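# Install camshaft into engine case with timed gear mesh

## Task

Push the camshaft's shaft fully into the open bearing on the front face of the loose engine case, so that its large gear engages the small crank gear in correct timing: as the gears rotate, the marked tooth on the small gear has to land in one of the two marked gaps on the large gear. The engine case must end up standing upright.

## Robot and tools

ROBOT. Two arms, left_arm and right_arm, each ending in a parallel two-finger gripper. The fingers point along the gripper's +z axis and close along its y axis. The reported hand point sits between the finger pads, just under 1 cm behind the tips. Cameras: cam_high (fixed, on a stand behind the arms) plus cam_left_wrist and cam_right_wrist, all 672x504.

FRAMES. Scene frame: origin at table height, halfway between the nominal arm bases; +z up, +x out across the table, left_arm on the +y side (image left/right does not follow arm names). Calibrated bases: left_arm at (-0.045, +0.306, +0.002) m, quat_wxyz (+1.000, 0, 0, -0.024); right_arm at (+0.005, -0.240, +0.013) m, quat_wxyz (+1.000, 0, 0, +0.030). Every hand pose, velocity, target and wrist-camera pose is reported in that arm's own base frame; fixed cameras and table use the scene frame. Printed positions and orientations may be off by a few cm, worse at long reach.

ROW FORMAT (shared by execute_actions and move). One row = 14 numbers in [-1, 1], always both arms: left_arm dx, dy, dz, rx, ry, rz, opening, then right_arm in the same order. The six pose numbers are an offset, not a pose: measured from that arm's Hand target as it stood when the action or move began, along that arm's base axes; rotation (rx, ry, rz as one rotation vector) is about the Hand target position. Scale: 1.0 = 0.6 m or 180 degrees. A translation longer than 1.0 gets shortened. Opening is absolute: +1 fully open (~87 mm between pads), +0.5 ~69 mm, 0 ~43 mm, -0.5 ~18 mm, -1 closed. Sending 0 for an arm's pose numbers re-requests its Hand target; a 0 opening is a real command, so resend the current opening to leave a gripper unchanged.

execute_actions: actions = list of actions; each action = up to 15 rows, one per 1/30 s step, each row counted from the action's start pose (not the previous row); a short action repeats its final row to fill 15 steps. Repeating an offset in a later action moves further. cameras: list of names, ["all"], or []; omitted means images only when actions is empty. Step readings of hand position appear in results.

move: target = one row or up to 15 rows, all offsets from the same starting Hand targets. speed in m/s (0.002 to 2.9, default 0.25; rotation capped at twice that in rad/s), one value or one per target. blend in m rounds corners of a list (0 = stop at each). opening_speed (>= 0.2 per second on the -1..+1 scale) ramps fingers. blocking=false returns after ~0.5 s while motion continues. Paths are straight, capped at 10 s total, ignore obstacles and the other arm; faster means more lag, drift and harder impacts. Avoid paths passing close to an arm's own base. The result adds a move: line: done (within 10 mm and 2 degrees), off_target, moving, held, fault, and limits such as paced (pose clipped) or held (steps withheld).

wait: seconds 0-10, lets the scene run (a running move continues). stop: brakes a running move. zoom_image: camera plus region [x0, y0, x1, y1] in pixels of that camera's latest image, max 504x504. finished_scene: scene = this scene's number; irreversible, so the goal must hold with the robot let go.

RESULTS. Hand target = last commanded pose after clipping; the gripper often rests short of it, and only a new command (even zeros) pursues it again; if still short, send the missing distance. Orientation commands are clipped to 40 degrees from the measured orientation each step. grip_measured uses the opening scale (Joint positions give the gripper 0 closed to 1 open); readings can be ~1 mm off. To grip, command about 0.04 below the reading at first contact for full force (~20 N per pad). Joint torques include gravity, have offsets and noise; joints 1-3 wrap at ±28 N m. Joint velocities may say within noise. Motor temperatures appear; MOTOR HOT at 75 °C, fault fold at 90 °C, collapse at 100 °C. Heat builds from holding loads, reaching far, or pushing against unreachable targets.

Joint ranges (rad): waist -2.618 to 3.054, shoulder 0 to 3.142, elbow 0 to 3.142 (straight 2.901), wrist pitch ±1.571, wrist yaw ±1.571, wrist roll ±2.094.

CAUTIONS. Nothing may leave the table or be set down off it. Do not drop parts, release moving parts, slam, or push fixed or heavy things hard. Keep the case upright. The arms must never touch or squeeze each other (the clearance check does not guard grippers and wrist cameras); that can fail the job outright. Avoid loading the wrist camera cables. Blocked arms keep pressing until commanded back past the contact. Small moves may fail or go sideways; check pose and tilt after each move. Loose objects may get nudged occasionally. The scene keeps running between replies.

Each tool is called after "Call:" as name(argument=value, ...), one argument or row to a line, values as JSON.

## Session

Call:
execute_actions(
  actions=[],
)

Scene clock: 0.00 s.
left_arm: end_effector_position=(+0.3690, +0.0342, +0.0896) grip_measured=+0.998 end_effector_quat_wxyz=(+0.675, -0.122, +0.728, +0.012) | right_arm: end_effector_position=(+0.3693, -0.0262, +0.0922) grip_measured=+0.968 end_effector_quat_wxyz=(+0.684, +0.075, +0.724, -0.054)
Joint positions: left_arm=[0.045 1.537 0.199 1.249 -0.138 -0.161 0.999] | right_arm=[0.02 1.569 0.191 1.318 0.201 0.037 0.984]
Joint velocities: within noise
Joint torques (N m): no reading
Motor temperatures (°C): left_arm=[25 30 34 34 30 26 25] | right_arm=[26 39 35 40 28 27 32]
Heat: left arm: 34 °C; right arm: 40 °C.
Hand target: left_arm +0.3707, +0.0344, +0.0934; +0.679, -0.122, +0.724, +0.012 | right_arm +0.3715, -0.0262, +0.0978; +0.690, +0.076, +0.718, -0.053
Tool commands: left_gripper/opening=+1.0 right_gripper/opening=+1.0

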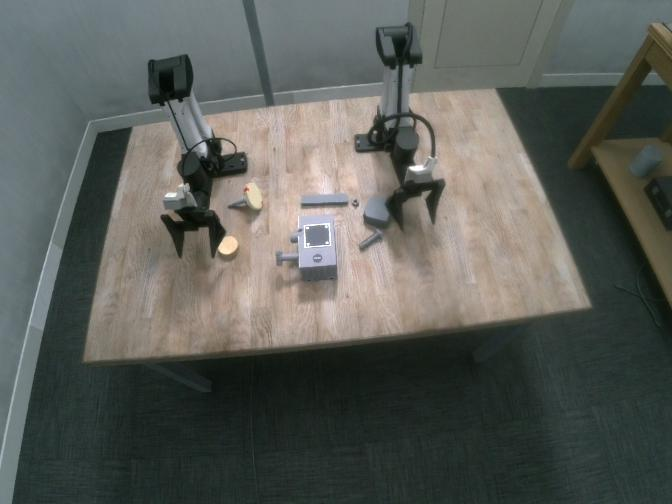

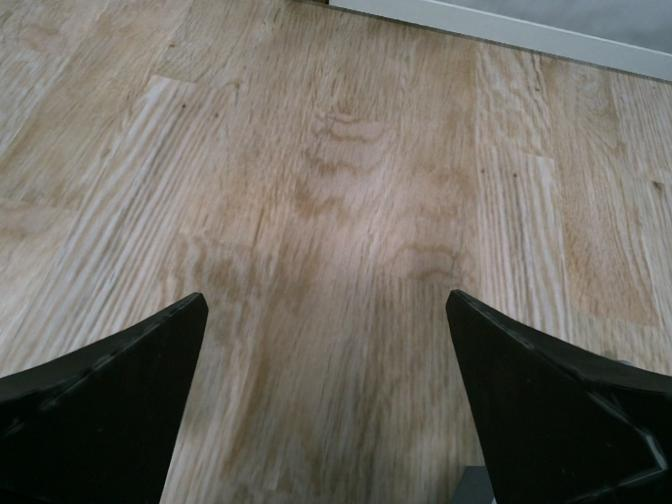

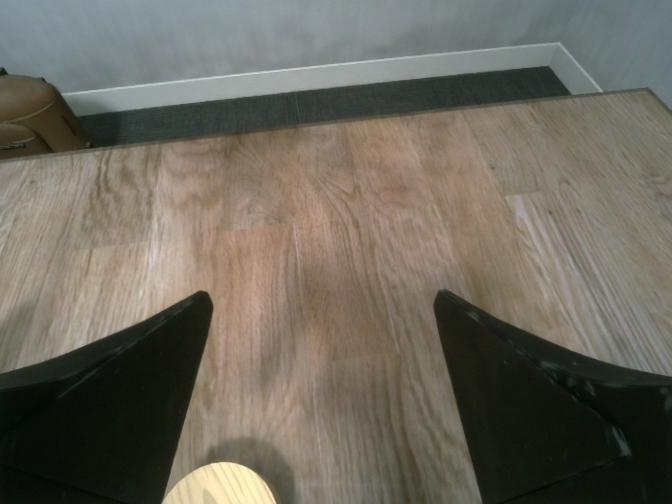

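Call:
zoom_image(
  camera="cam_high",
  region=[210, 170, 410, 300],
)

Call:
zoom_image(
  camera="cam_high",
  region=[260, 200, 350, 290],
)

Scaled by 2.520 from the camera's 672x504 image, which has a finer 960x720 frame.

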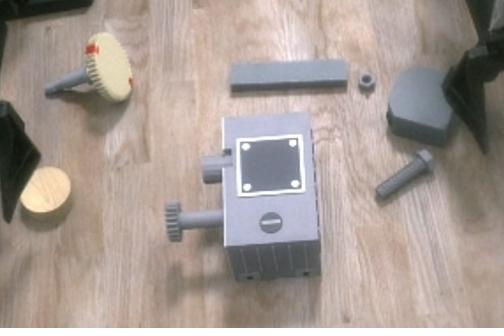

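Scaled by 5.600 from the camera's 672x504 image, which has a finer 960x720 frame.

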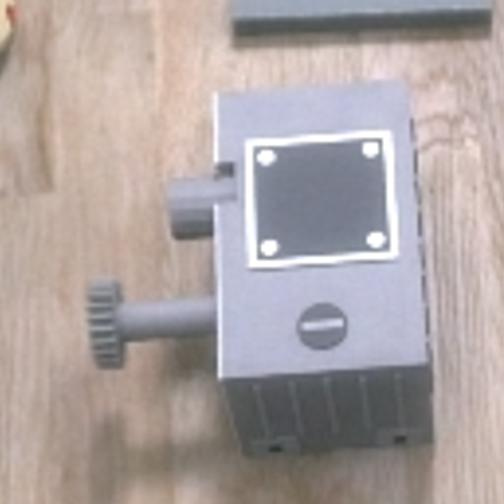

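Call:
move(
  target=[0,0,0,0,0,0,1,-0.25,-0.04,0.22,-0.126,0.252,0.372,1],
  speed=0.4,
  cameras=["all"],
)

Scene clock: 58.53 s.
left_arm: end_effector_position=(+0.3690, +0.0342, +0.0896) grip_measured=+0.998 end_effector_quat_wxyz=(+0.675, -0.122, +0.728, +0.012) | right_arm: end_effector_position=(+0.2216, -0.0507, +0.2200) grip_measured=+0.968 end_effector_quat_wxyz=(+0.313, -0.438, +0.835, +0.113)
Joint positions: left_arm=[0.045 1.537 0.199 1.249 -0.138 -0.161 0.999] | right_arm=[-0.565 1.295 1.413 -1.547 -0.666 -1.481 0.984]
Joint torques (N m): left_arm=[-0.28 -4.12 5.96 2.22 0.01 -0.07] | right_arm=[0.9 -3.7 6.74 0.32 -0.42 -0.13]
Motor temperatures (°C): left_arm=[24 31 35 44 29 26 25] | right_arm=[26 39 36 44 28 27 32]
Heat: left arm: 44 °C; right arm: 44 °C.
Hand target: left_arm +0.3707, +0.0344, +0.0934; +0.679, -0.122, +0.724, +0.012 | right_arm +0.2215, -0.0502, +0.2297; +0.296, -0.470, +0.813, +0.172
Off the commanded pose: left_arm 0.004 m, 1 deg | right_arm 0.010 m, 8 deg.
joint sent to its limit (right arm) — joint 4 (wrist pitch), lower limit. The joint targets are off in orientation, not in position.
move: off_target (right_arm)

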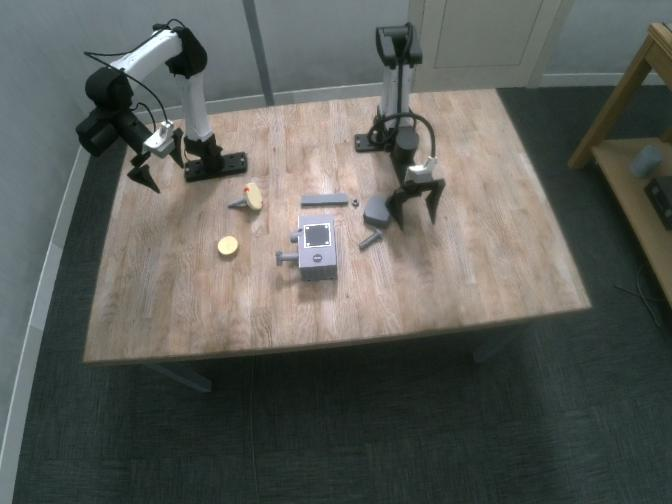

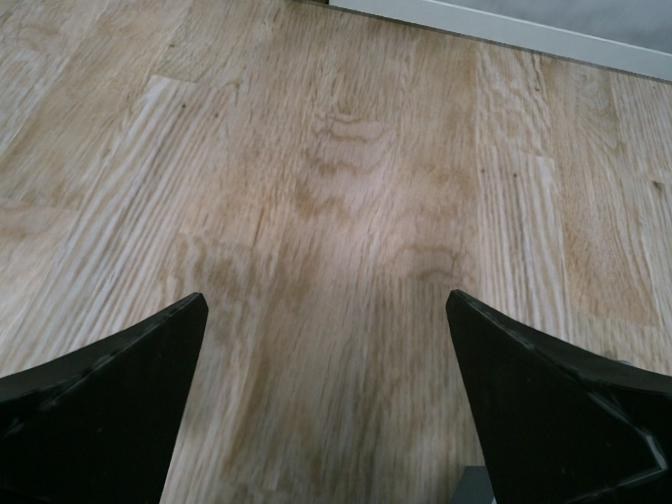

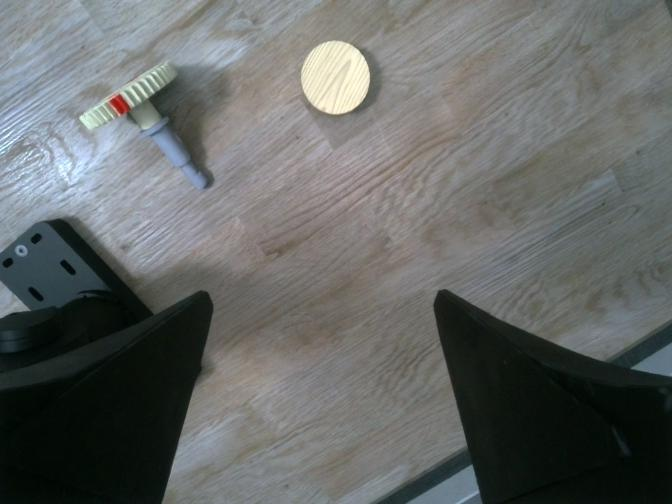

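Call:
zoom_image(
  camera="cam_right_wrist",
  region=[60, 40, 260, 200],
)

Call:
zoom_image(
  camera="cam_high",
  region=[215, 170, 345, 290],
)

Scaled by 2.520 from the camera's 672x504 image, which has a finer 960x720 frame.

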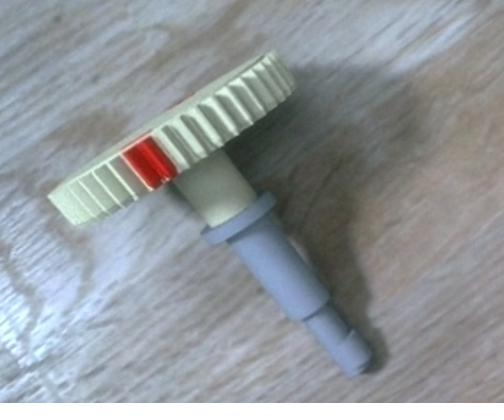

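Scaled by 3.877 from the camera's 672x504 image, which has a finer 960x720 frame.

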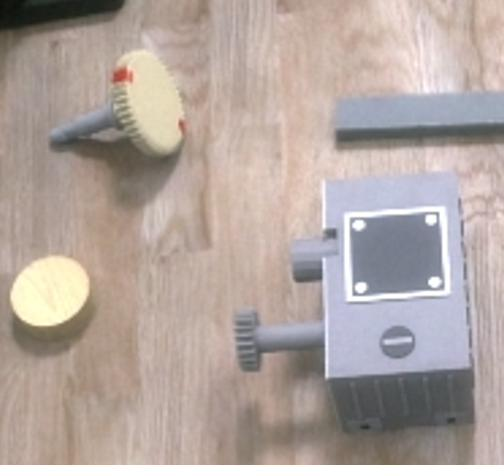

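Call:
move(
  target=[0,0,0,0,0,0,1,0.131,0.083,-0.016,0.054,-0.018,0.14,1],
  speed=0.4,
  cameras=["cam_high","cam_right_wrist"],
)

Scene clock: 127.53 s.
left_arm: end_effector_position=(+0.3690, +0.0342, +0.0896) grip_measured=+0.998 end_effector_quat_wxyz=(+0.675, -0.122, +0.728, +0.012) | right_arm: end_effector_position=(+0.2964, -0.0027, +0.2126) grip_measured=+0.968 end_effector_quat_wxyz=(+0.346, -0.582, +0.709, +0.196)
Joint positions: left_arm=[0.045 1.537 0.199 1.249 -0.138 -0.161 0.999] | right_arm=[-0.354 1.586 1.582 -1.551 -0.819 -1.721 0.984]
Joint torques (N m): left_arm=[-0.29 -4.12 5.96 2.23 0.01 -0.07] | right_arm=[0.75 -4.88 6.58 0.14 -0.67 -0.12]
Motor temperatures (°C): left_arm=[24 31 35 47 28 25 25] | right_arm=[26 38 41 37 28 26 31]
Heat: left arm: 47 °C; right arm: 41 °C.
Hand target: left_arm +0.3707, +0.0344, +0.0934; +0.679, -0.122, +0.724, +0.012 | right_arm +0.3001, -0.0004, +0.2201; +0.312, -0.614, +0.665, +0.287
Off the commanded pose: left_arm 0.004 m, 1 deg | right_arm 0.009 m, 13 deg.
joint sent to its limit (right arm) — joint 4 (wrist pitch), lower limit. The joint targets are off in orientation, not in position.
move: off_target (right_arm)
Images, in order (width x height): cam_high 672x504, cam_right_wrist 672x504.

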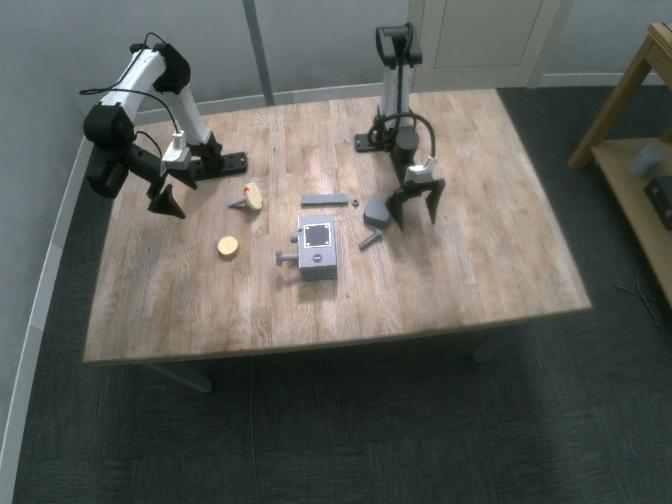

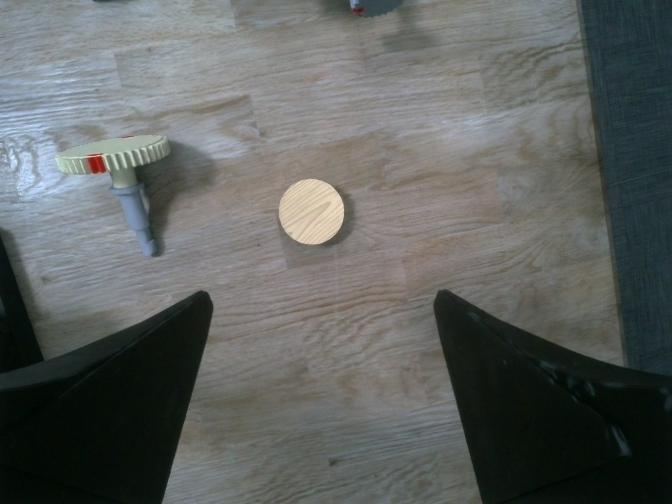

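Call:
move(
  target=[0,0,0,0,0,0,1,-0.083,-0.133,-0.067,0.329,0.383,-0.39,1],
  speed=0.5,
  cameras=["cam_high","cam_right_wrist"],
)

Scene clock: 160.57 s.
left_arm: end_effector_position=(+0.3690, +0.0342, +0.0896) grip_measured=+0.998 end_effector_quat_wxyz=(+0.675, -0.122, +0.728, +0.012) | right_arm: end_effector_position=(+0.2512, -0.0803, +0.1795) grip_measured=+0.968 end_effector_quat_wxyz=(+0.260, +0.300, +0.722, +0.567)
Joint positions: left_arm=[0.045 1.537 0.199 1.249 -0.138 -0.161 0.999] | right_arm=[-0.974 1.796 1.194 -1.551 -1.303 -0.635 0.984]
Joint torques (N m): left_arm=[-0.28 -4.12 5.94 2.23 0.01 -0.07] | right_arm=[-0.27 -5.78 3.1 -0.58 -0.62 -0.05]
Heat: left arm: 48 °C; right arm: 40 °C.
Hand target: left_arm +0.3707, +0.0344, +0.0934; +0.679, -0.122, +0.724, +0.012 | right_arm +0.2503, -0.0802, +0.1799; +0.246, +0.292, +0.708, +0.594
Off the commanded pose: left_arm 0.004 m, 1 deg | right_arm 0.001 m, 4 deg.
joint sent to its limit (right arm) — joint 4 (wrist pitch), lower limit. The joint targets are off in orientation, not in position.
move: off_target (right_arm)
Images, in order (width x height): cam_high 672x504, cam_right_wrist 672x504.

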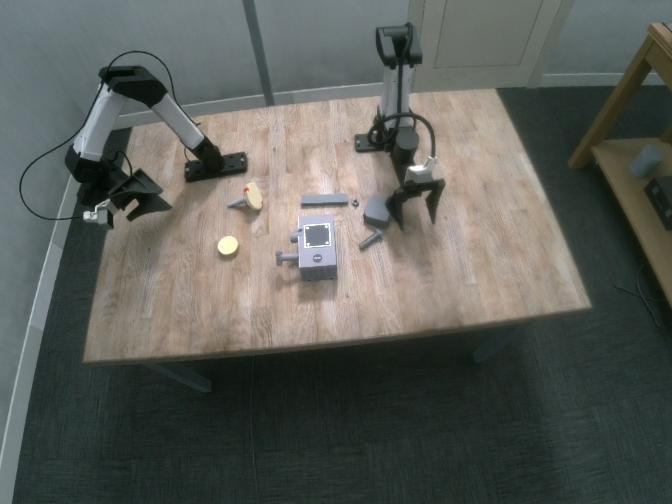

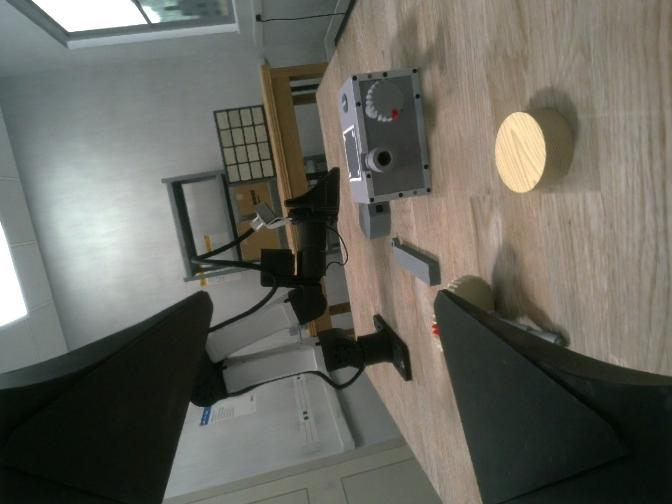

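Excellent view.

Call:
zoom_image(
  camera="cam_right_wrist",
  region=[330, 60, 450, 210],
)

Call:
zoom_image(
  camera="cam_right_wrist",
  region=[330, 200, 590, 400],
)

Scaled by 3.360 from the camera's 672x504 image, which has a finer 960x720 frame.

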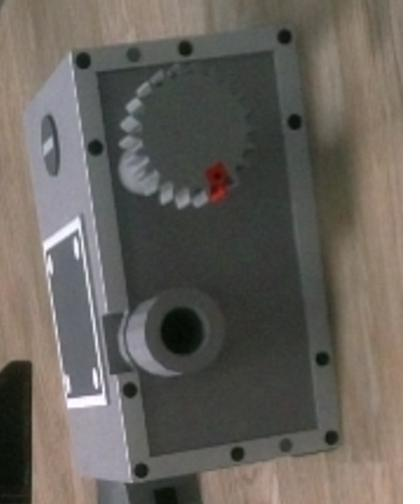

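Scaled by 1.938 from the camera's 672x504 image, which has a finer 960x720 frame.

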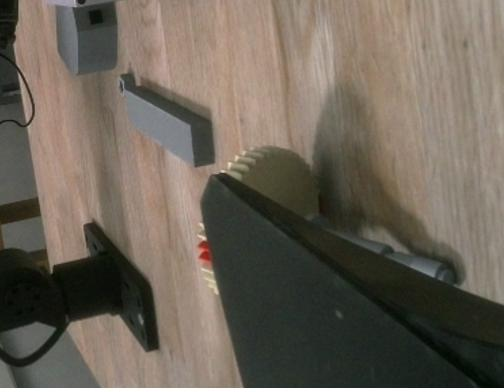

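Call:
move(
  target=[0,0,0,0,0,0,1,-0.084,0.334,-0.016,-0.403,-0.343,0.538,1],
  speed=0.4,
  cameras=["cam_high","cam_right_wrist"],
)

Scene clock: 291.70 s.
left_arm: end_effector_position=(+0.3690, +0.0342, +0.0896) grip_measured=+0.998 end_effector_quat_wxyz=(+0.675, -0.122, +0.728, +0.012) | right_arm: end_effector_position=(+0.1921, +0.1161, +0.1604) grip_measured=+0.968 end_effector_quat_wxyz=(-0.119, +0.726, -0.655, -0.172)
Joint positions: left_arm=[0.045 1.537 0.199 1.249 -0.138 -0.161 0.999] | right_arm=[0.388 1.37 1.285 -1.416 -0.417 -1.27 0.984]
Joint torques (N m): left_arm=[-0.29 -4.14 5.96 2.23 0.01 -0.08] | right_arm=[0.83 -5.12 6.69 0.51 -0.27 0]
Motor temperatures (°C): left_arm=[24 30 34 51 27 25 24] | right_arm=[25 37 36 33 28 26 29]
Heat: left arm: 51 °C; right arm: 37 °C.
Hand target: left_arm +0.3707, +0.0344, +0.0934; +0.679, -0.122, +0.724, +0.012 | right_arm +0.1999, +0.1202, +0.1703; -0.143, +0.730, -0.650, -0.159
Off the commanded pose: left_arm 0.004 m, 1 deg | right_arm 0.013 m, 3 deg.
move: off_target (right_arm)
Images, in order (width x height): cam_high 672x504, cam_right_wrist 672x504.

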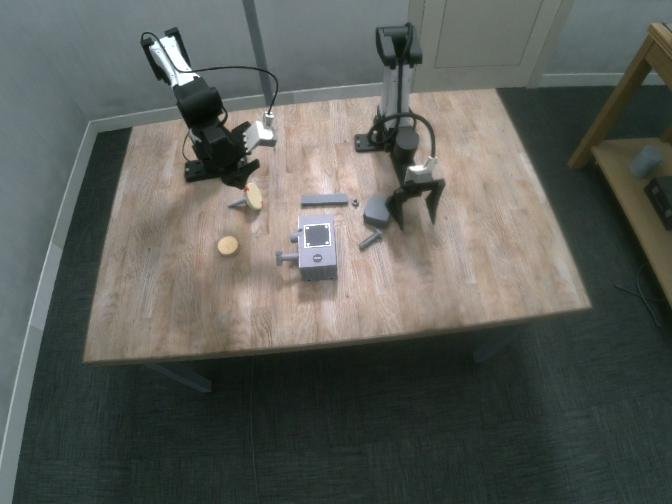

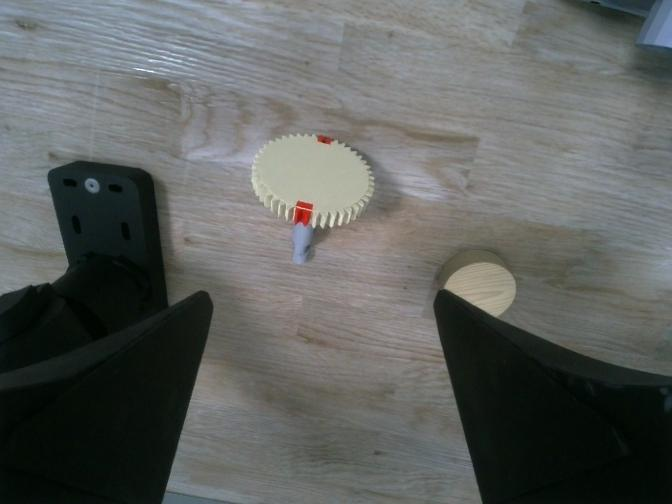

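Call:
zoom_image(
  camera="cam_right_wrist",
  region=[240, 120, 390, 270],
)

Scaled by 3.360 from the camera's 672x504 image, which has a finer 960x720 frame.

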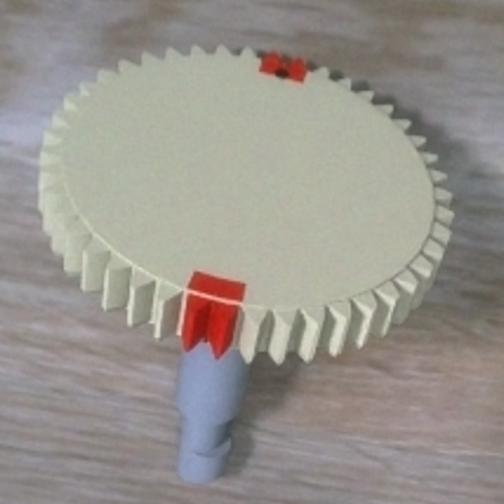

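Call:
move(
  target=[0,0,0,0,0,0,1,-0.033,0.04,-0.139,0,0,0,1],
  speed=0.2,
  cameras=["cam_high","cam_right_wrist"],
)

Scene clock: 323.77 s.
left_arm: end_effector_position=(+0.3690, +0.0342, +0.0896) grip_measured=+0.998 end_effector_quat_wxyz=(+0.675, -0.122, +0.728, +0.012) | right_arm: end_effector_position=(+0.1801, +0.1430, +0.0875) grip_measured=+0.968 end_effector_quat_wxyz=(-0.136, +0.729, -0.651, -0.162)
Joint positions: left_arm=[0.045 1.537 0.199 1.249 -0.138 -0.161 0.999] | right_arm=[0.528 1.315 0.95 -1.037 -0.394 -1.12 0.984]
Joint torques (N m): left_arm=[-0.28 -4.12 5.96 2.23 0.01 -0.07] | right_arm=[0.83 -4.79 3.79 0.71 -0.23 -0.01]
Heat: left arm: 52 °C; right arm: 37 °C.
Hand target: left_arm +0.3707, +0.0344, +0.0934; +0.679, -0.122, +0.724, +0.012 | right_arm +0.1802, +0.1442, +0.0870; -0.144, +0.730, -0.650, -0.158
Off the commanded pose: left_arm 0.004 m, 1 deg | right_arm 0.001 m, 1 deg.
move: done
Images, in order (width x height): cam_high 672x504, cam_right_wrist 672x504.

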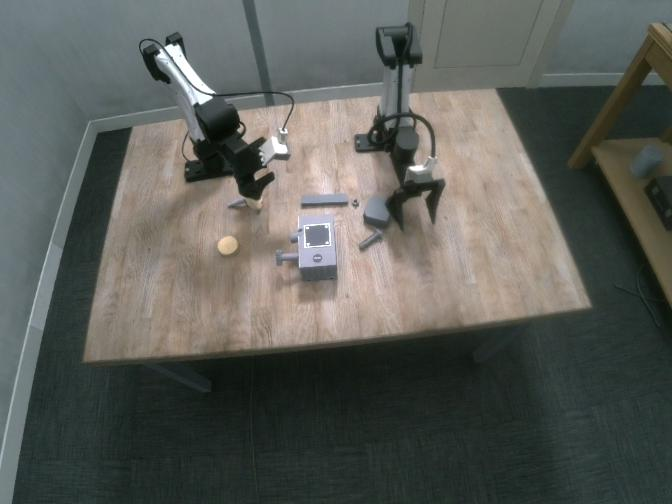

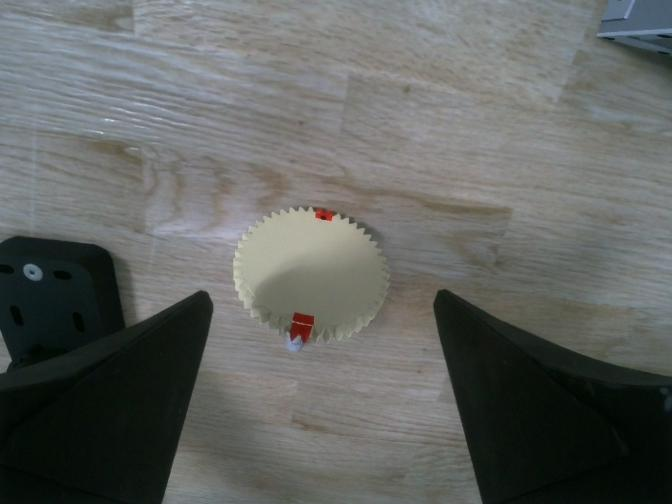

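Call:
move(
  target=[0,0,0,0,0,0,1,-0.010,-0.018,-0.043,0,0,0,1],
  speed=0.1,
  cameras=["cam_high","cam_right_wrist"],
)

Scene clock: 352.17 s.
left_arm: end_effector_position=(+0.3690, +0.0342, +0.0896) grip_measured=+0.998 end_effector_quat_wxyz=(+0.675, -0.122, +0.728, +0.012) | right_arm: end_effector_position=(+0.1711, +0.1334, +0.0606) grip_measured=+0.968 end_effector_quat_wxyz=(-0.131, +0.729, -0.652, -0.163)
Joint positions: left_arm=[0.045 1.537 0.199 1.249 -0.138 -0.161 0.999] | right_arm=[0.512 1.295 0.829 -0.953 -0.394 -1.139 0.984]
Joint torques (N m): left_arm=[-0.28 -4.14 5.94 2.23 0.01 -0.08] | right_arm=[-0.49 -4.68 3.95 0.68 -0.29 -0.13]
Heat: left arm: 52 °C; right arm: 36 °C.
Hand target: left_arm +0.3707, +0.0344, +0.0934; +0.679, -0.122, +0.724, +0.012 | right_arm +0.1741, +0.1335, +0.0612; -0.144, +0.730, -0.649, -0.158
Off the commanded pose: left_arm 0.004 m, 1 deg | right_arm 0.003 m, 2 deg.
move: done
Images, in order (width x height): cam_high 672x504, cam_right_wrist 672x504.

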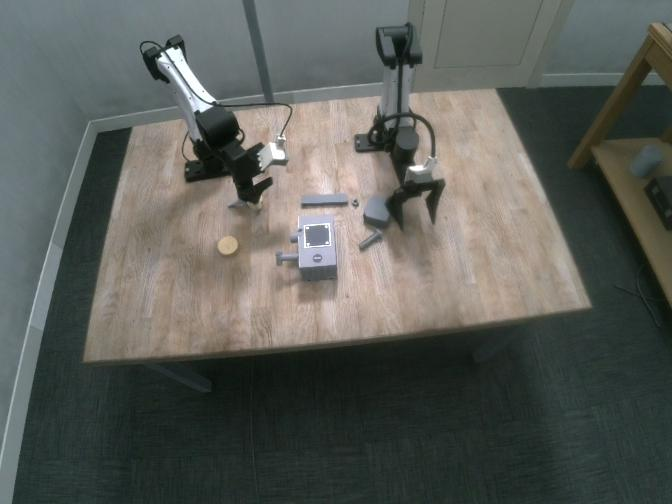

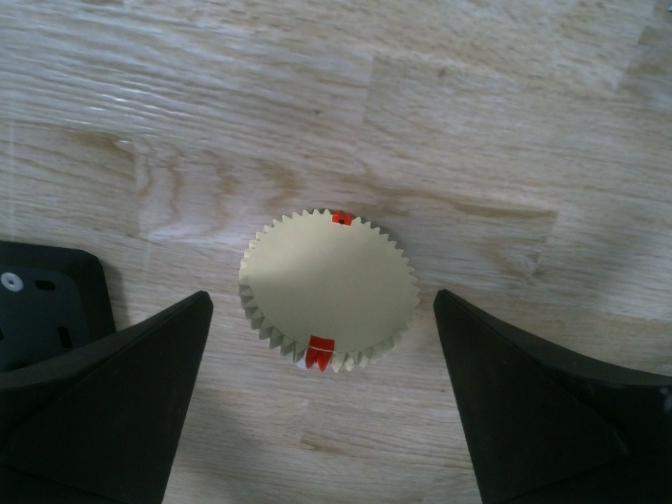

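Call:
zoom_image(
  camera="cam_high",
  region=[200, 120, 320, 240],
)

Call:
zoom_image(
  camera="cam_right_wrist",
  region=[200, 180, 460, 400],
)

Scaled by 4.200 from the camera's 672x504 image, which has a finer 960x720 frame.

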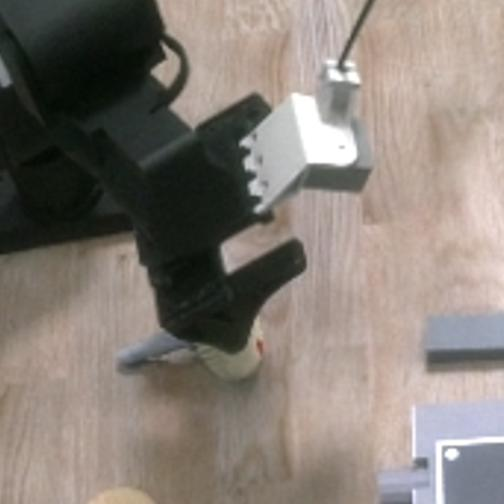

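Scaled by 1.938 from the camera's 672x504 image, which has a finer 960x720 frame.

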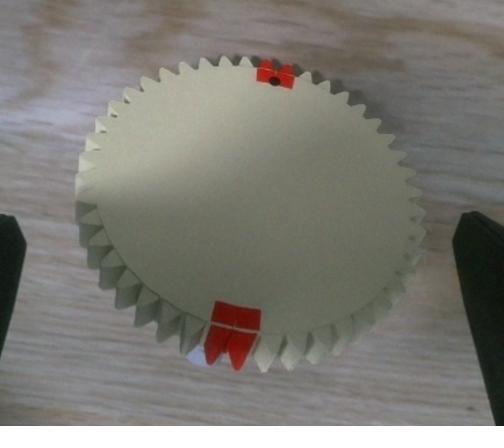

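Call:
move(
  target=[0,0,0,0,0,0,1,-0.002,0.010,-0.023,0,0,0,1],
  speed=0.1,
  cameras=["cam_high","cam_right_wrist"],
)

Call:
zoom_image(
  camera="cam_high",
  region=[200, 120, 320, 240],
)

Scene clock: 380.57 s.
left_arm: end_effector_position=(+0.3690, +0.0342, +0.0896) grip_measured=+0.998 end_effector_quat_wxyz=(+0.675, -0.122, +0.728, +0.012) | right_arm: end_effector_position=(+0.1731, +0.1382, +0.0509) grip_measured=+0.968 end_effector_quat_wxyz=(-0.143, +0.729, -0.650, -0.160)
Joint positions: left_arm=[0.045 1.537 0.199 1.249 -0.138 -0.161 0.999] | right_arm=[0.526 1.295 0.786 -0.878 -0.394 -1.122 0.984]
Joint torques (N m): left_arm=[-0.28 -4.12 5.96 2.22 0.01 -0.08] | right_arm=[0.9 -2.82 3.9 0.77 -0.24 0.01]
Heat: left arm: 52 °C; right arm: 36 °C.
Hand target: left_arm +0.3707, +0.0344, +0.0934; +0.679, -0.122, +0.724, +0.012 | right_arm +0.1729, +0.1395, +0.0474; -0.144, +0.730, -0.649, -0.159
Off the commanded pose: left_arm 0.004 m, 1 deg | right_arm 0.004 m, 0 deg.
move: done
Images, in order (width x height): cam_high 672x504, cam_right_wrist 672x504.

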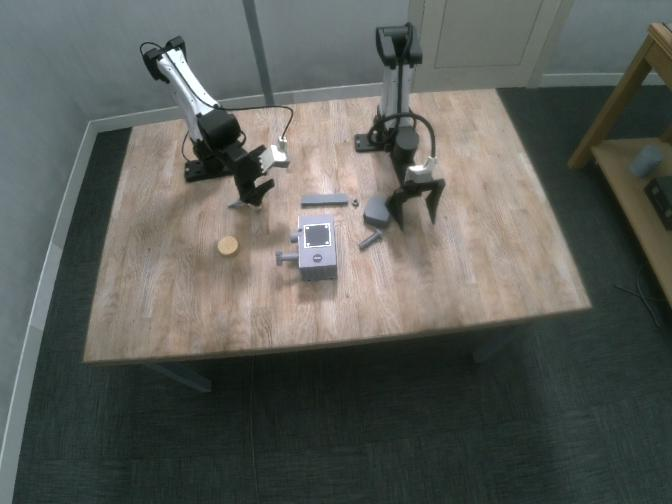

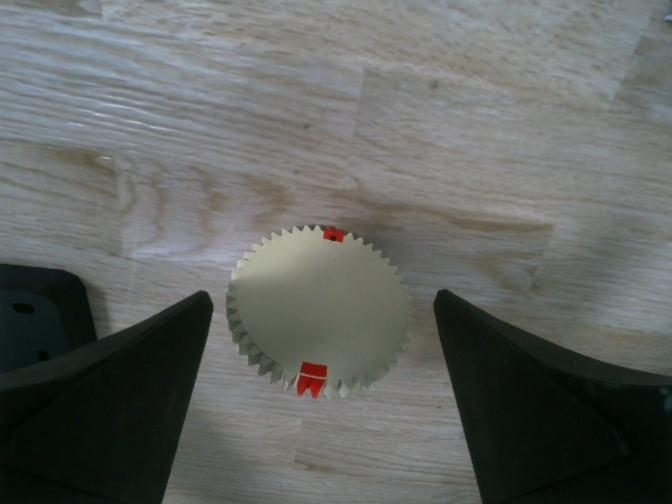

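Scaled by 4.200 from the camera's 672x504 image, which has a finer 960x720 frame.

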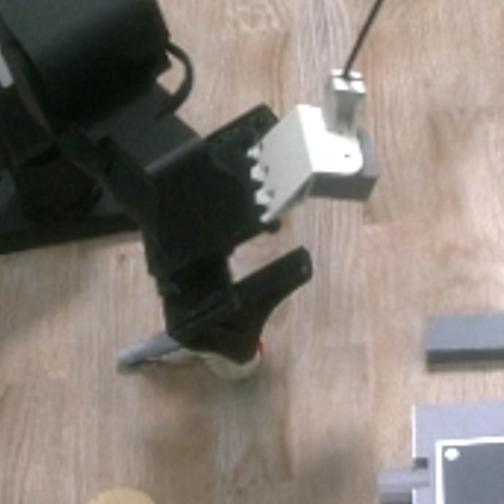

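Call:
move(
  target=[0,0,0,0,0,0,1,-0.005,0.0035,-0.010,0,0,0,1],
  speed=0.1,
  cameras=["cam_right_wrist"],
)

Call:
zoom_image(
  camera="cam_right_wrist",
  region=[180, 200, 480, 425],
)

Scene clock: 391.60 s.
left_arm: end_effector_position=(+0.3690, +0.0342, +0.0896) grip_measured=+0.998 end_effector_quat_wxyz=(+0.675, -0.122, +0.728, +0.012) | right_arm: end_effector_position=(+0.1701, +0.1402, +0.0446) grip_measured=+0.968 end_effector_quat_wxyz=(-0.143, +0.729, -0.650, -0.160)
Joint positions: left_arm=[0.045 1.537 0.199 1.249 -0.138 -0.161 0.999] | right_arm=[0.542 1.295 0.76 -0.847 -0.391 -1.105 0.984]
Joint torques (N m): left_arm=[-0.28 -4.14 5.94 2.23 0.01 -0.08] | right_arm=[0.9 -2.84 3.92 0.73 -0.24 0.02]
Heat: left arm: 52 °C; right arm: 36 °C.
Hand target: left_arm +0.3707, +0.0344, +0.0934; +0.679, -0.122, +0.724, +0.012 | right_arm +0.1699, +0.1415, +0.0413; -0.143, +0.730, -0.650, -0.158
Off the commanded pose: left_arm 0.004 m, 1 deg | right_arm 0.003 m, 0 deg.
move: done
Images, in order (width x height): cam_right_wrist 672x504.

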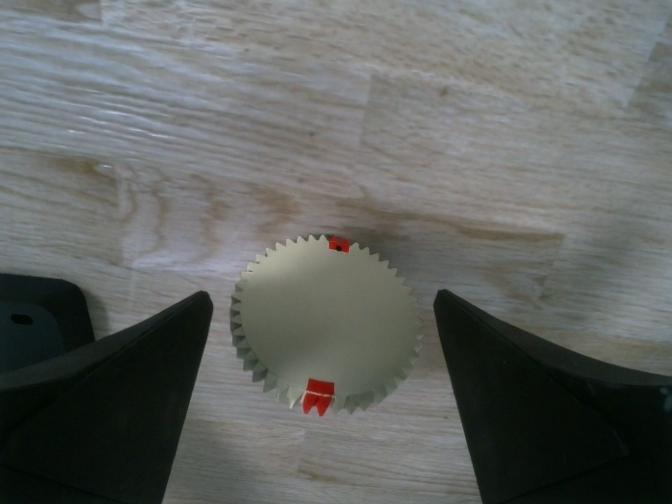

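Scaled by 1.680 from the camera's 672x504 image, which has a finer 960x720 frame.

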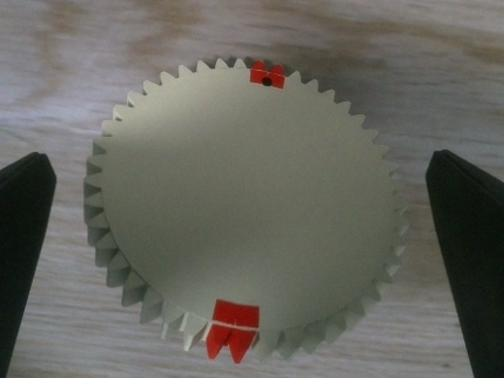

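Call:
move(
  target=[0,0,0,0,0,0,1,0,0,0,0,0,0,0.62],
  opening_speed=0.4,
  cameras=["cam_right_wrist"],
)

Scene clock: 399.03 s.
left_arm: end_effector_position=(+0.3690, +0.0342, +0.0896) grip_measured=+0.998 end_effector_quat_wxyz=(+0.675, -0.122, +0.728, +0.012) | right_arm: end_effector_position=(+0.1701, +0.1403, +0.0446) grip_measured=+0.620 end_effector_quat_wxyz=(-0.143, +0.729, -0.650, -0.160)
Joint positions: left_arm=[0.045 1.537 0.199 1.249 -0.138 -0.161 0.999] | right_arm=[0.542 1.295 0.76 -0.846 -0.391 -1.105 0.81]
Joint torques (N m): left_arm=[-0.29 -4.12 5.94 2.23 0.01 -0.07] | right_arm=[0.87 -2.84 3.89 0.74 -0.23 0.01]
Heat: left arm: 52 °C; right arm: 36 °C.
Hand target: left_arm +0.3707, +0.0344, +0.0934; +0.679, -0.122, +0.724, +0.012 | right_arm +0.1699, +0.1415, +0.0413; -0.143, +0.730, -0.650, -0.158
Off the commanded pose: left_arm 0.004 m, 1 deg | right_arm 0.004 m, 0 deg.
move: done
Images, in order (width x height): cam_right_wrist 672x504.

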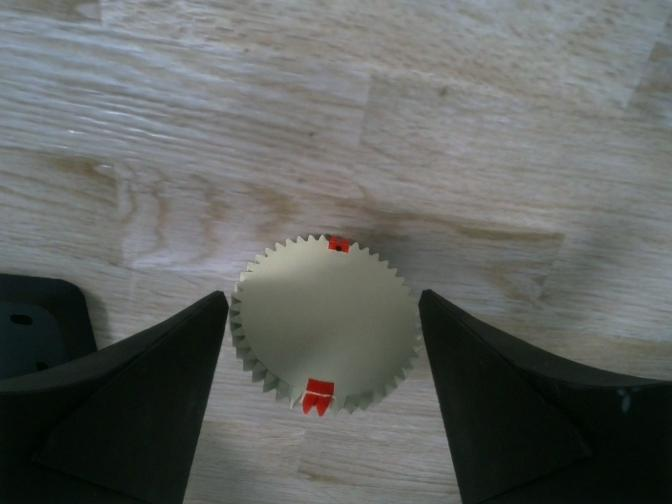

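Call:
move(
  target=[0,0,0,0,0,0,1,0,0,0,0,0,0,0.44],
  opening_speed=0.3,
  cameras=["cam_right_wrist"],
)

Scene clock: 407.30 s.
left_arm: end_effector_position=(+0.3690, +0.0342, +0.0896) grip_measured=+0.998 end_effector_quat_wxyz=(+0.675, -0.122, +0.728, +0.012) | right_arm: end_effector_position=(+0.1701, +0.1403, +0.0446) grip_measured=+0.440 end_effector_quat_wxyz=(-0.142, +0.728, -0.651, -0.160)
Joint positions: left_arm=[0.045 1.537 0.199 1.249 -0.138 -0.161 0.999] | right_arm=[0.542 1.295 0.76 -0.846 -0.391 -1.103 0.72]
Joint torques (N m): left_arm=[-0.28 -4.12 5.96 2.23 0.01 -0.07] | right_arm=[0.9 -2.85 3.92 0.74 -0.24 -0.01]
Heat: left arm: 52 °C; right arm: 36 °C.
Hand target: left_arm +0.3707, +0.0344, +0.0934; +0.679, -0.122, +0.724, +0.012 | right_arm +0.1699, +0.1415, +0.0413; -0.143, +0.730, -0.650, -0.158
Off the commanded pose: left_arm 0.004 m, 1 deg | right_arm 0.004 m, 0 deg.
move: done
Images, in order (width x height): cam_right_wrist 672x504.

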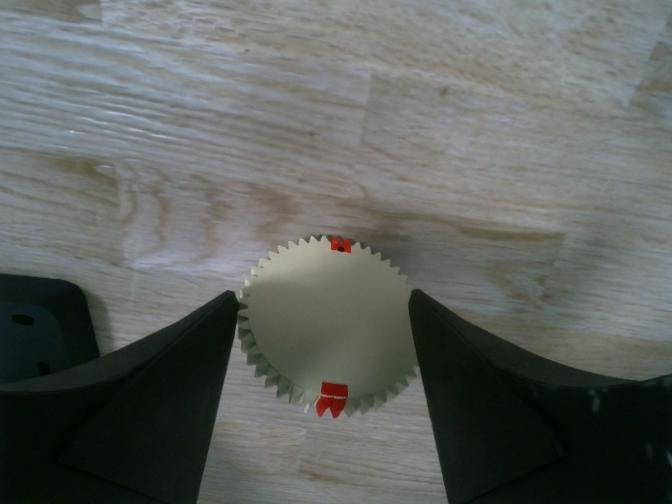

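Call:
zoom_image(
  camera="cam_right_wrist",
  region=[180, 200, 480, 425],
)

Call:
zoom_image(
  camera="cam_high",
  region=[200, 120, 320, 240],
)

Scaled by 1.680 from the camera's 672x504 image, which has a finer 960x720 frame.

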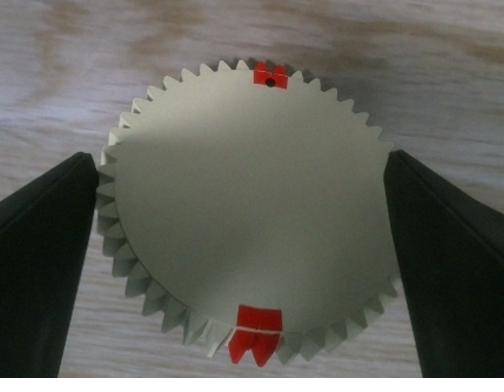

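This scene's latest camera images include none from cam_high. They are from: cam_right_wrist. cam_high's image comes with the result of a call that names it in "cameras".

Call:
move(
  target=[0,0,0,0,0,0,1,0,0,0,0,0,0,0.32],
  opening_speed=0.2,
  cameras=["cam_right_wrist","cam_high"],
)

Call:
zoom_image(
  camera="cam_right_wrist",
  region=[180, 200, 480, 425],
)

Call:
zoom_image(
  camera="cam_high",
  region=[200, 120, 320, 240],
)

Scene clock: 422.37 s.
left_arm: end_effector_position=(+0.3690, +0.0342, +0.0896) grip_measured=+0.998 end_effector_quat_wxyz=(+0.675, -0.122, +0.728, +0.012) | right_arm: end_effector_position=(+0.1700, +0.1403, +0.0446) grip_measured=+0.320 end_effector_quat_wxyz=(-0.142, +0.727, -0.652, -0.160)
Joint positions: left_arm=[0.045 1.537 0.199 1.249 -0.138 -0.161 0.999] | right_arm=[0.542 1.295 0.76 -0.846 -0.391 -1.101 0.66]
Joint torques (N m): left_arm=[-0.28 -4.14 5.96 2.23 0.01 -0.07] | right_arm=[0.87 -2.86 3.89 0.74 -0.24 -0.03]
Heat: left arm: 53 °C; right arm: 36 °C.
Hand target: left_arm +0.3707, +0.0344, +0.0934; +0.679, -0.122, +0.724, +0.012 | right_arm +0.1699, +0.1415, +0.0413; -0.143, +0.730, -0.650, -0.158
Off the commanded pose: left_arm 0.004 m, 1 deg | right_arm 0.004 m, 0 deg.
move: done
Images, in order (width x height): cam_high 672x504, cam_right_wrist 672x504.

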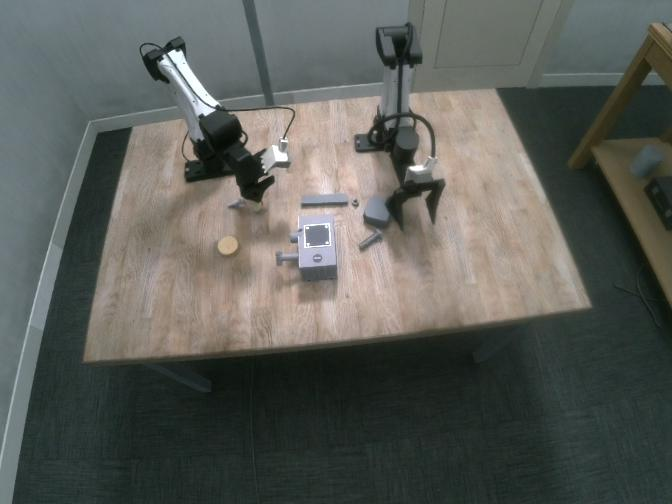

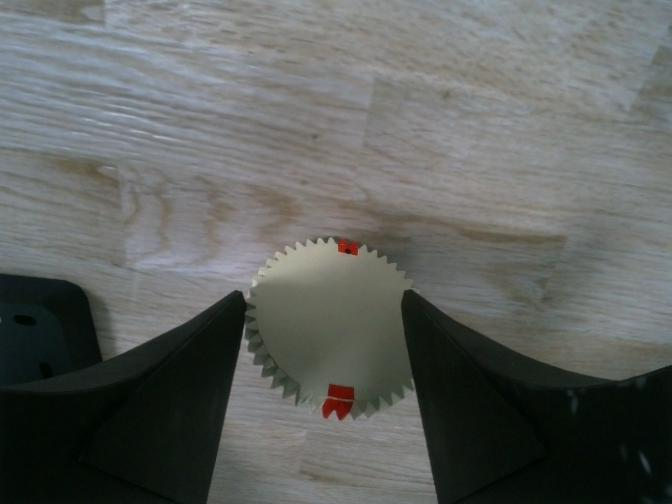

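Scaled by 1.680 from the camera's 672x504 image, which has a finer 960x720 frame.

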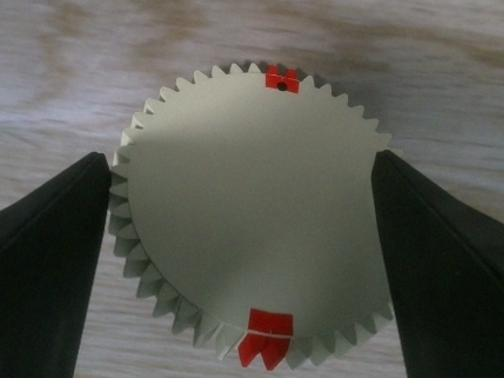

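Scaled by 4.200 from the camera's 672x504 image, which has a finer 960x720 frame.

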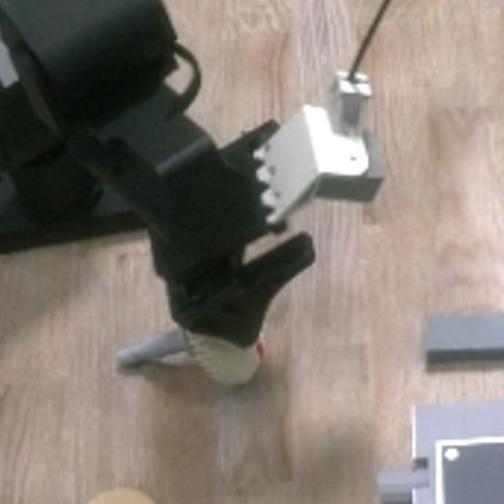

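Call:
move(
  target=[
    [0,0,0,0,0,0,1,0,0,0,0,0,0,1],
    [0,0,0,0,0,0,1,0,0,0,-0.006,0.041,-0.091,1],
  ],
  speed=0.15,
  cameras=["cam_right_wrist","cam_high"],
)

Call:
zoom_image(
  camera="cam_right_wrist",
  region=[180, 200, 480, 425],
)

Scene clock: 449.93 s.
left_arm: end_effector_position=(+0.3690, +0.0342, +0.0896) grip_measured=+0.998 end_effector_quat_wxyz=(+0.675, -0.122, +0.728, +0.012) | right_arm: end_effector_position=(+0.1603, +0.1379, +0.0364) grip_measured=+0.968 end_effector_quat_wxyz=(+0.103, -0.624, +0.753, +0.180)
Joint positions: left_arm=[0.045 1.537 0.199 1.249 -0.138 -0.161 0.999] | right_arm=[0.527 1.343 0.76 -0.834 -0.391 -0.826 0.984]
Joint torques (N m): left_arm=[-0.28 -4.14 5.94 2.23 0.01 -0.07] | right_arm=[-0.5 -2.77 6.57 0.6 -0.23 0.01]
Heat: left arm: 53 °C; right arm: 35 °C.
Hand target: left_arm +0.3707, +0.0344, +0.0934; +0.679, -0.122, +0.724, +0.012 | right_arm +0.1699, +0.1415, +0.0413; +0.116, -0.619, +0.756, +0.177
Off the commanded pose: left_arm 0.004 m, 1 deg | right_arm 0.011 m, 2 deg.
move: off_target (right_arm)
Images, in order (width x height): cam_high 672x504, cam_right_wrist 672x504.

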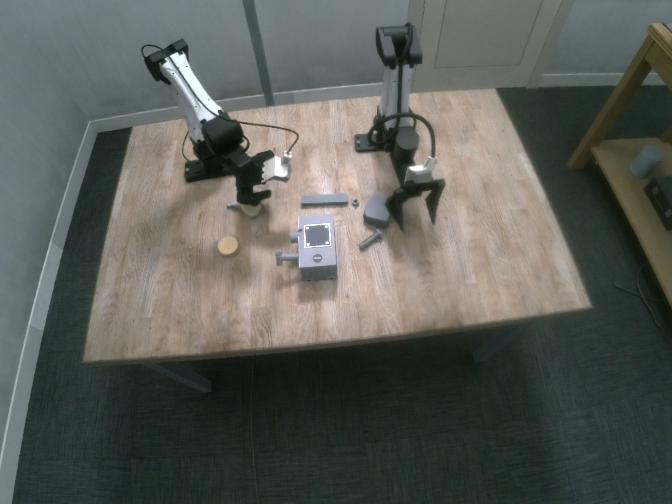

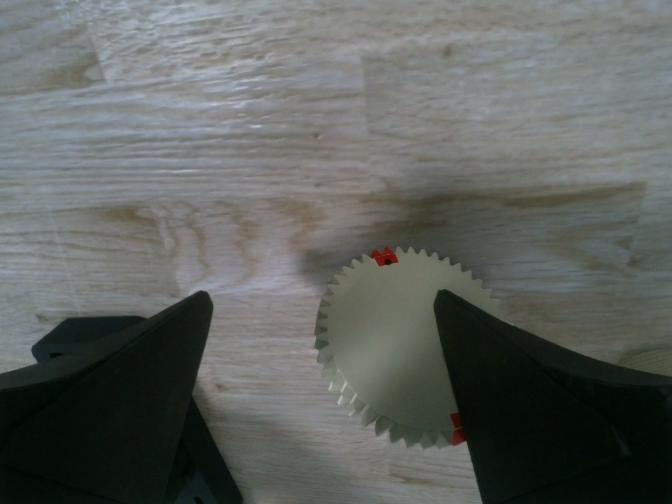

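Scaled by 1.680 from the camera's 672x504 image, which has a finer 960x720 frame.

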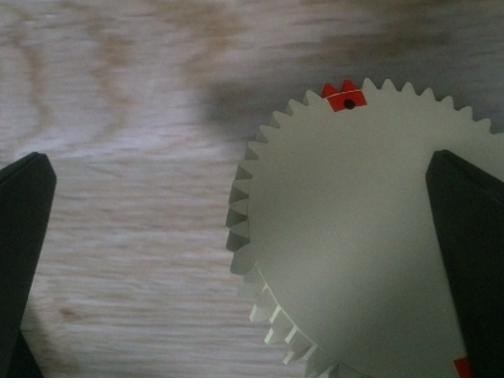

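Call:
zoom_image(
  camera="cam_high",
  region=[200, 120, 320, 240],
)

Scaled by 4.200 from the camera's 672x504 image, which has a finer 960x720 frame.

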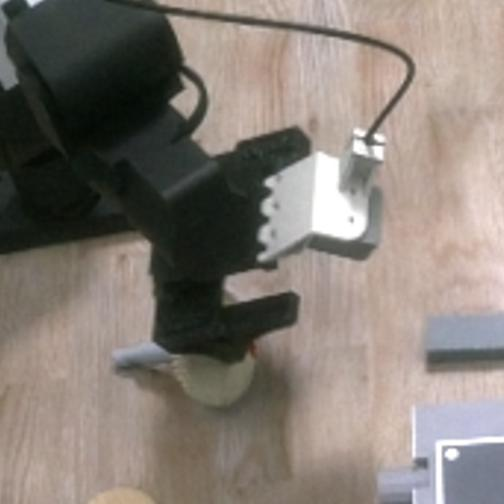

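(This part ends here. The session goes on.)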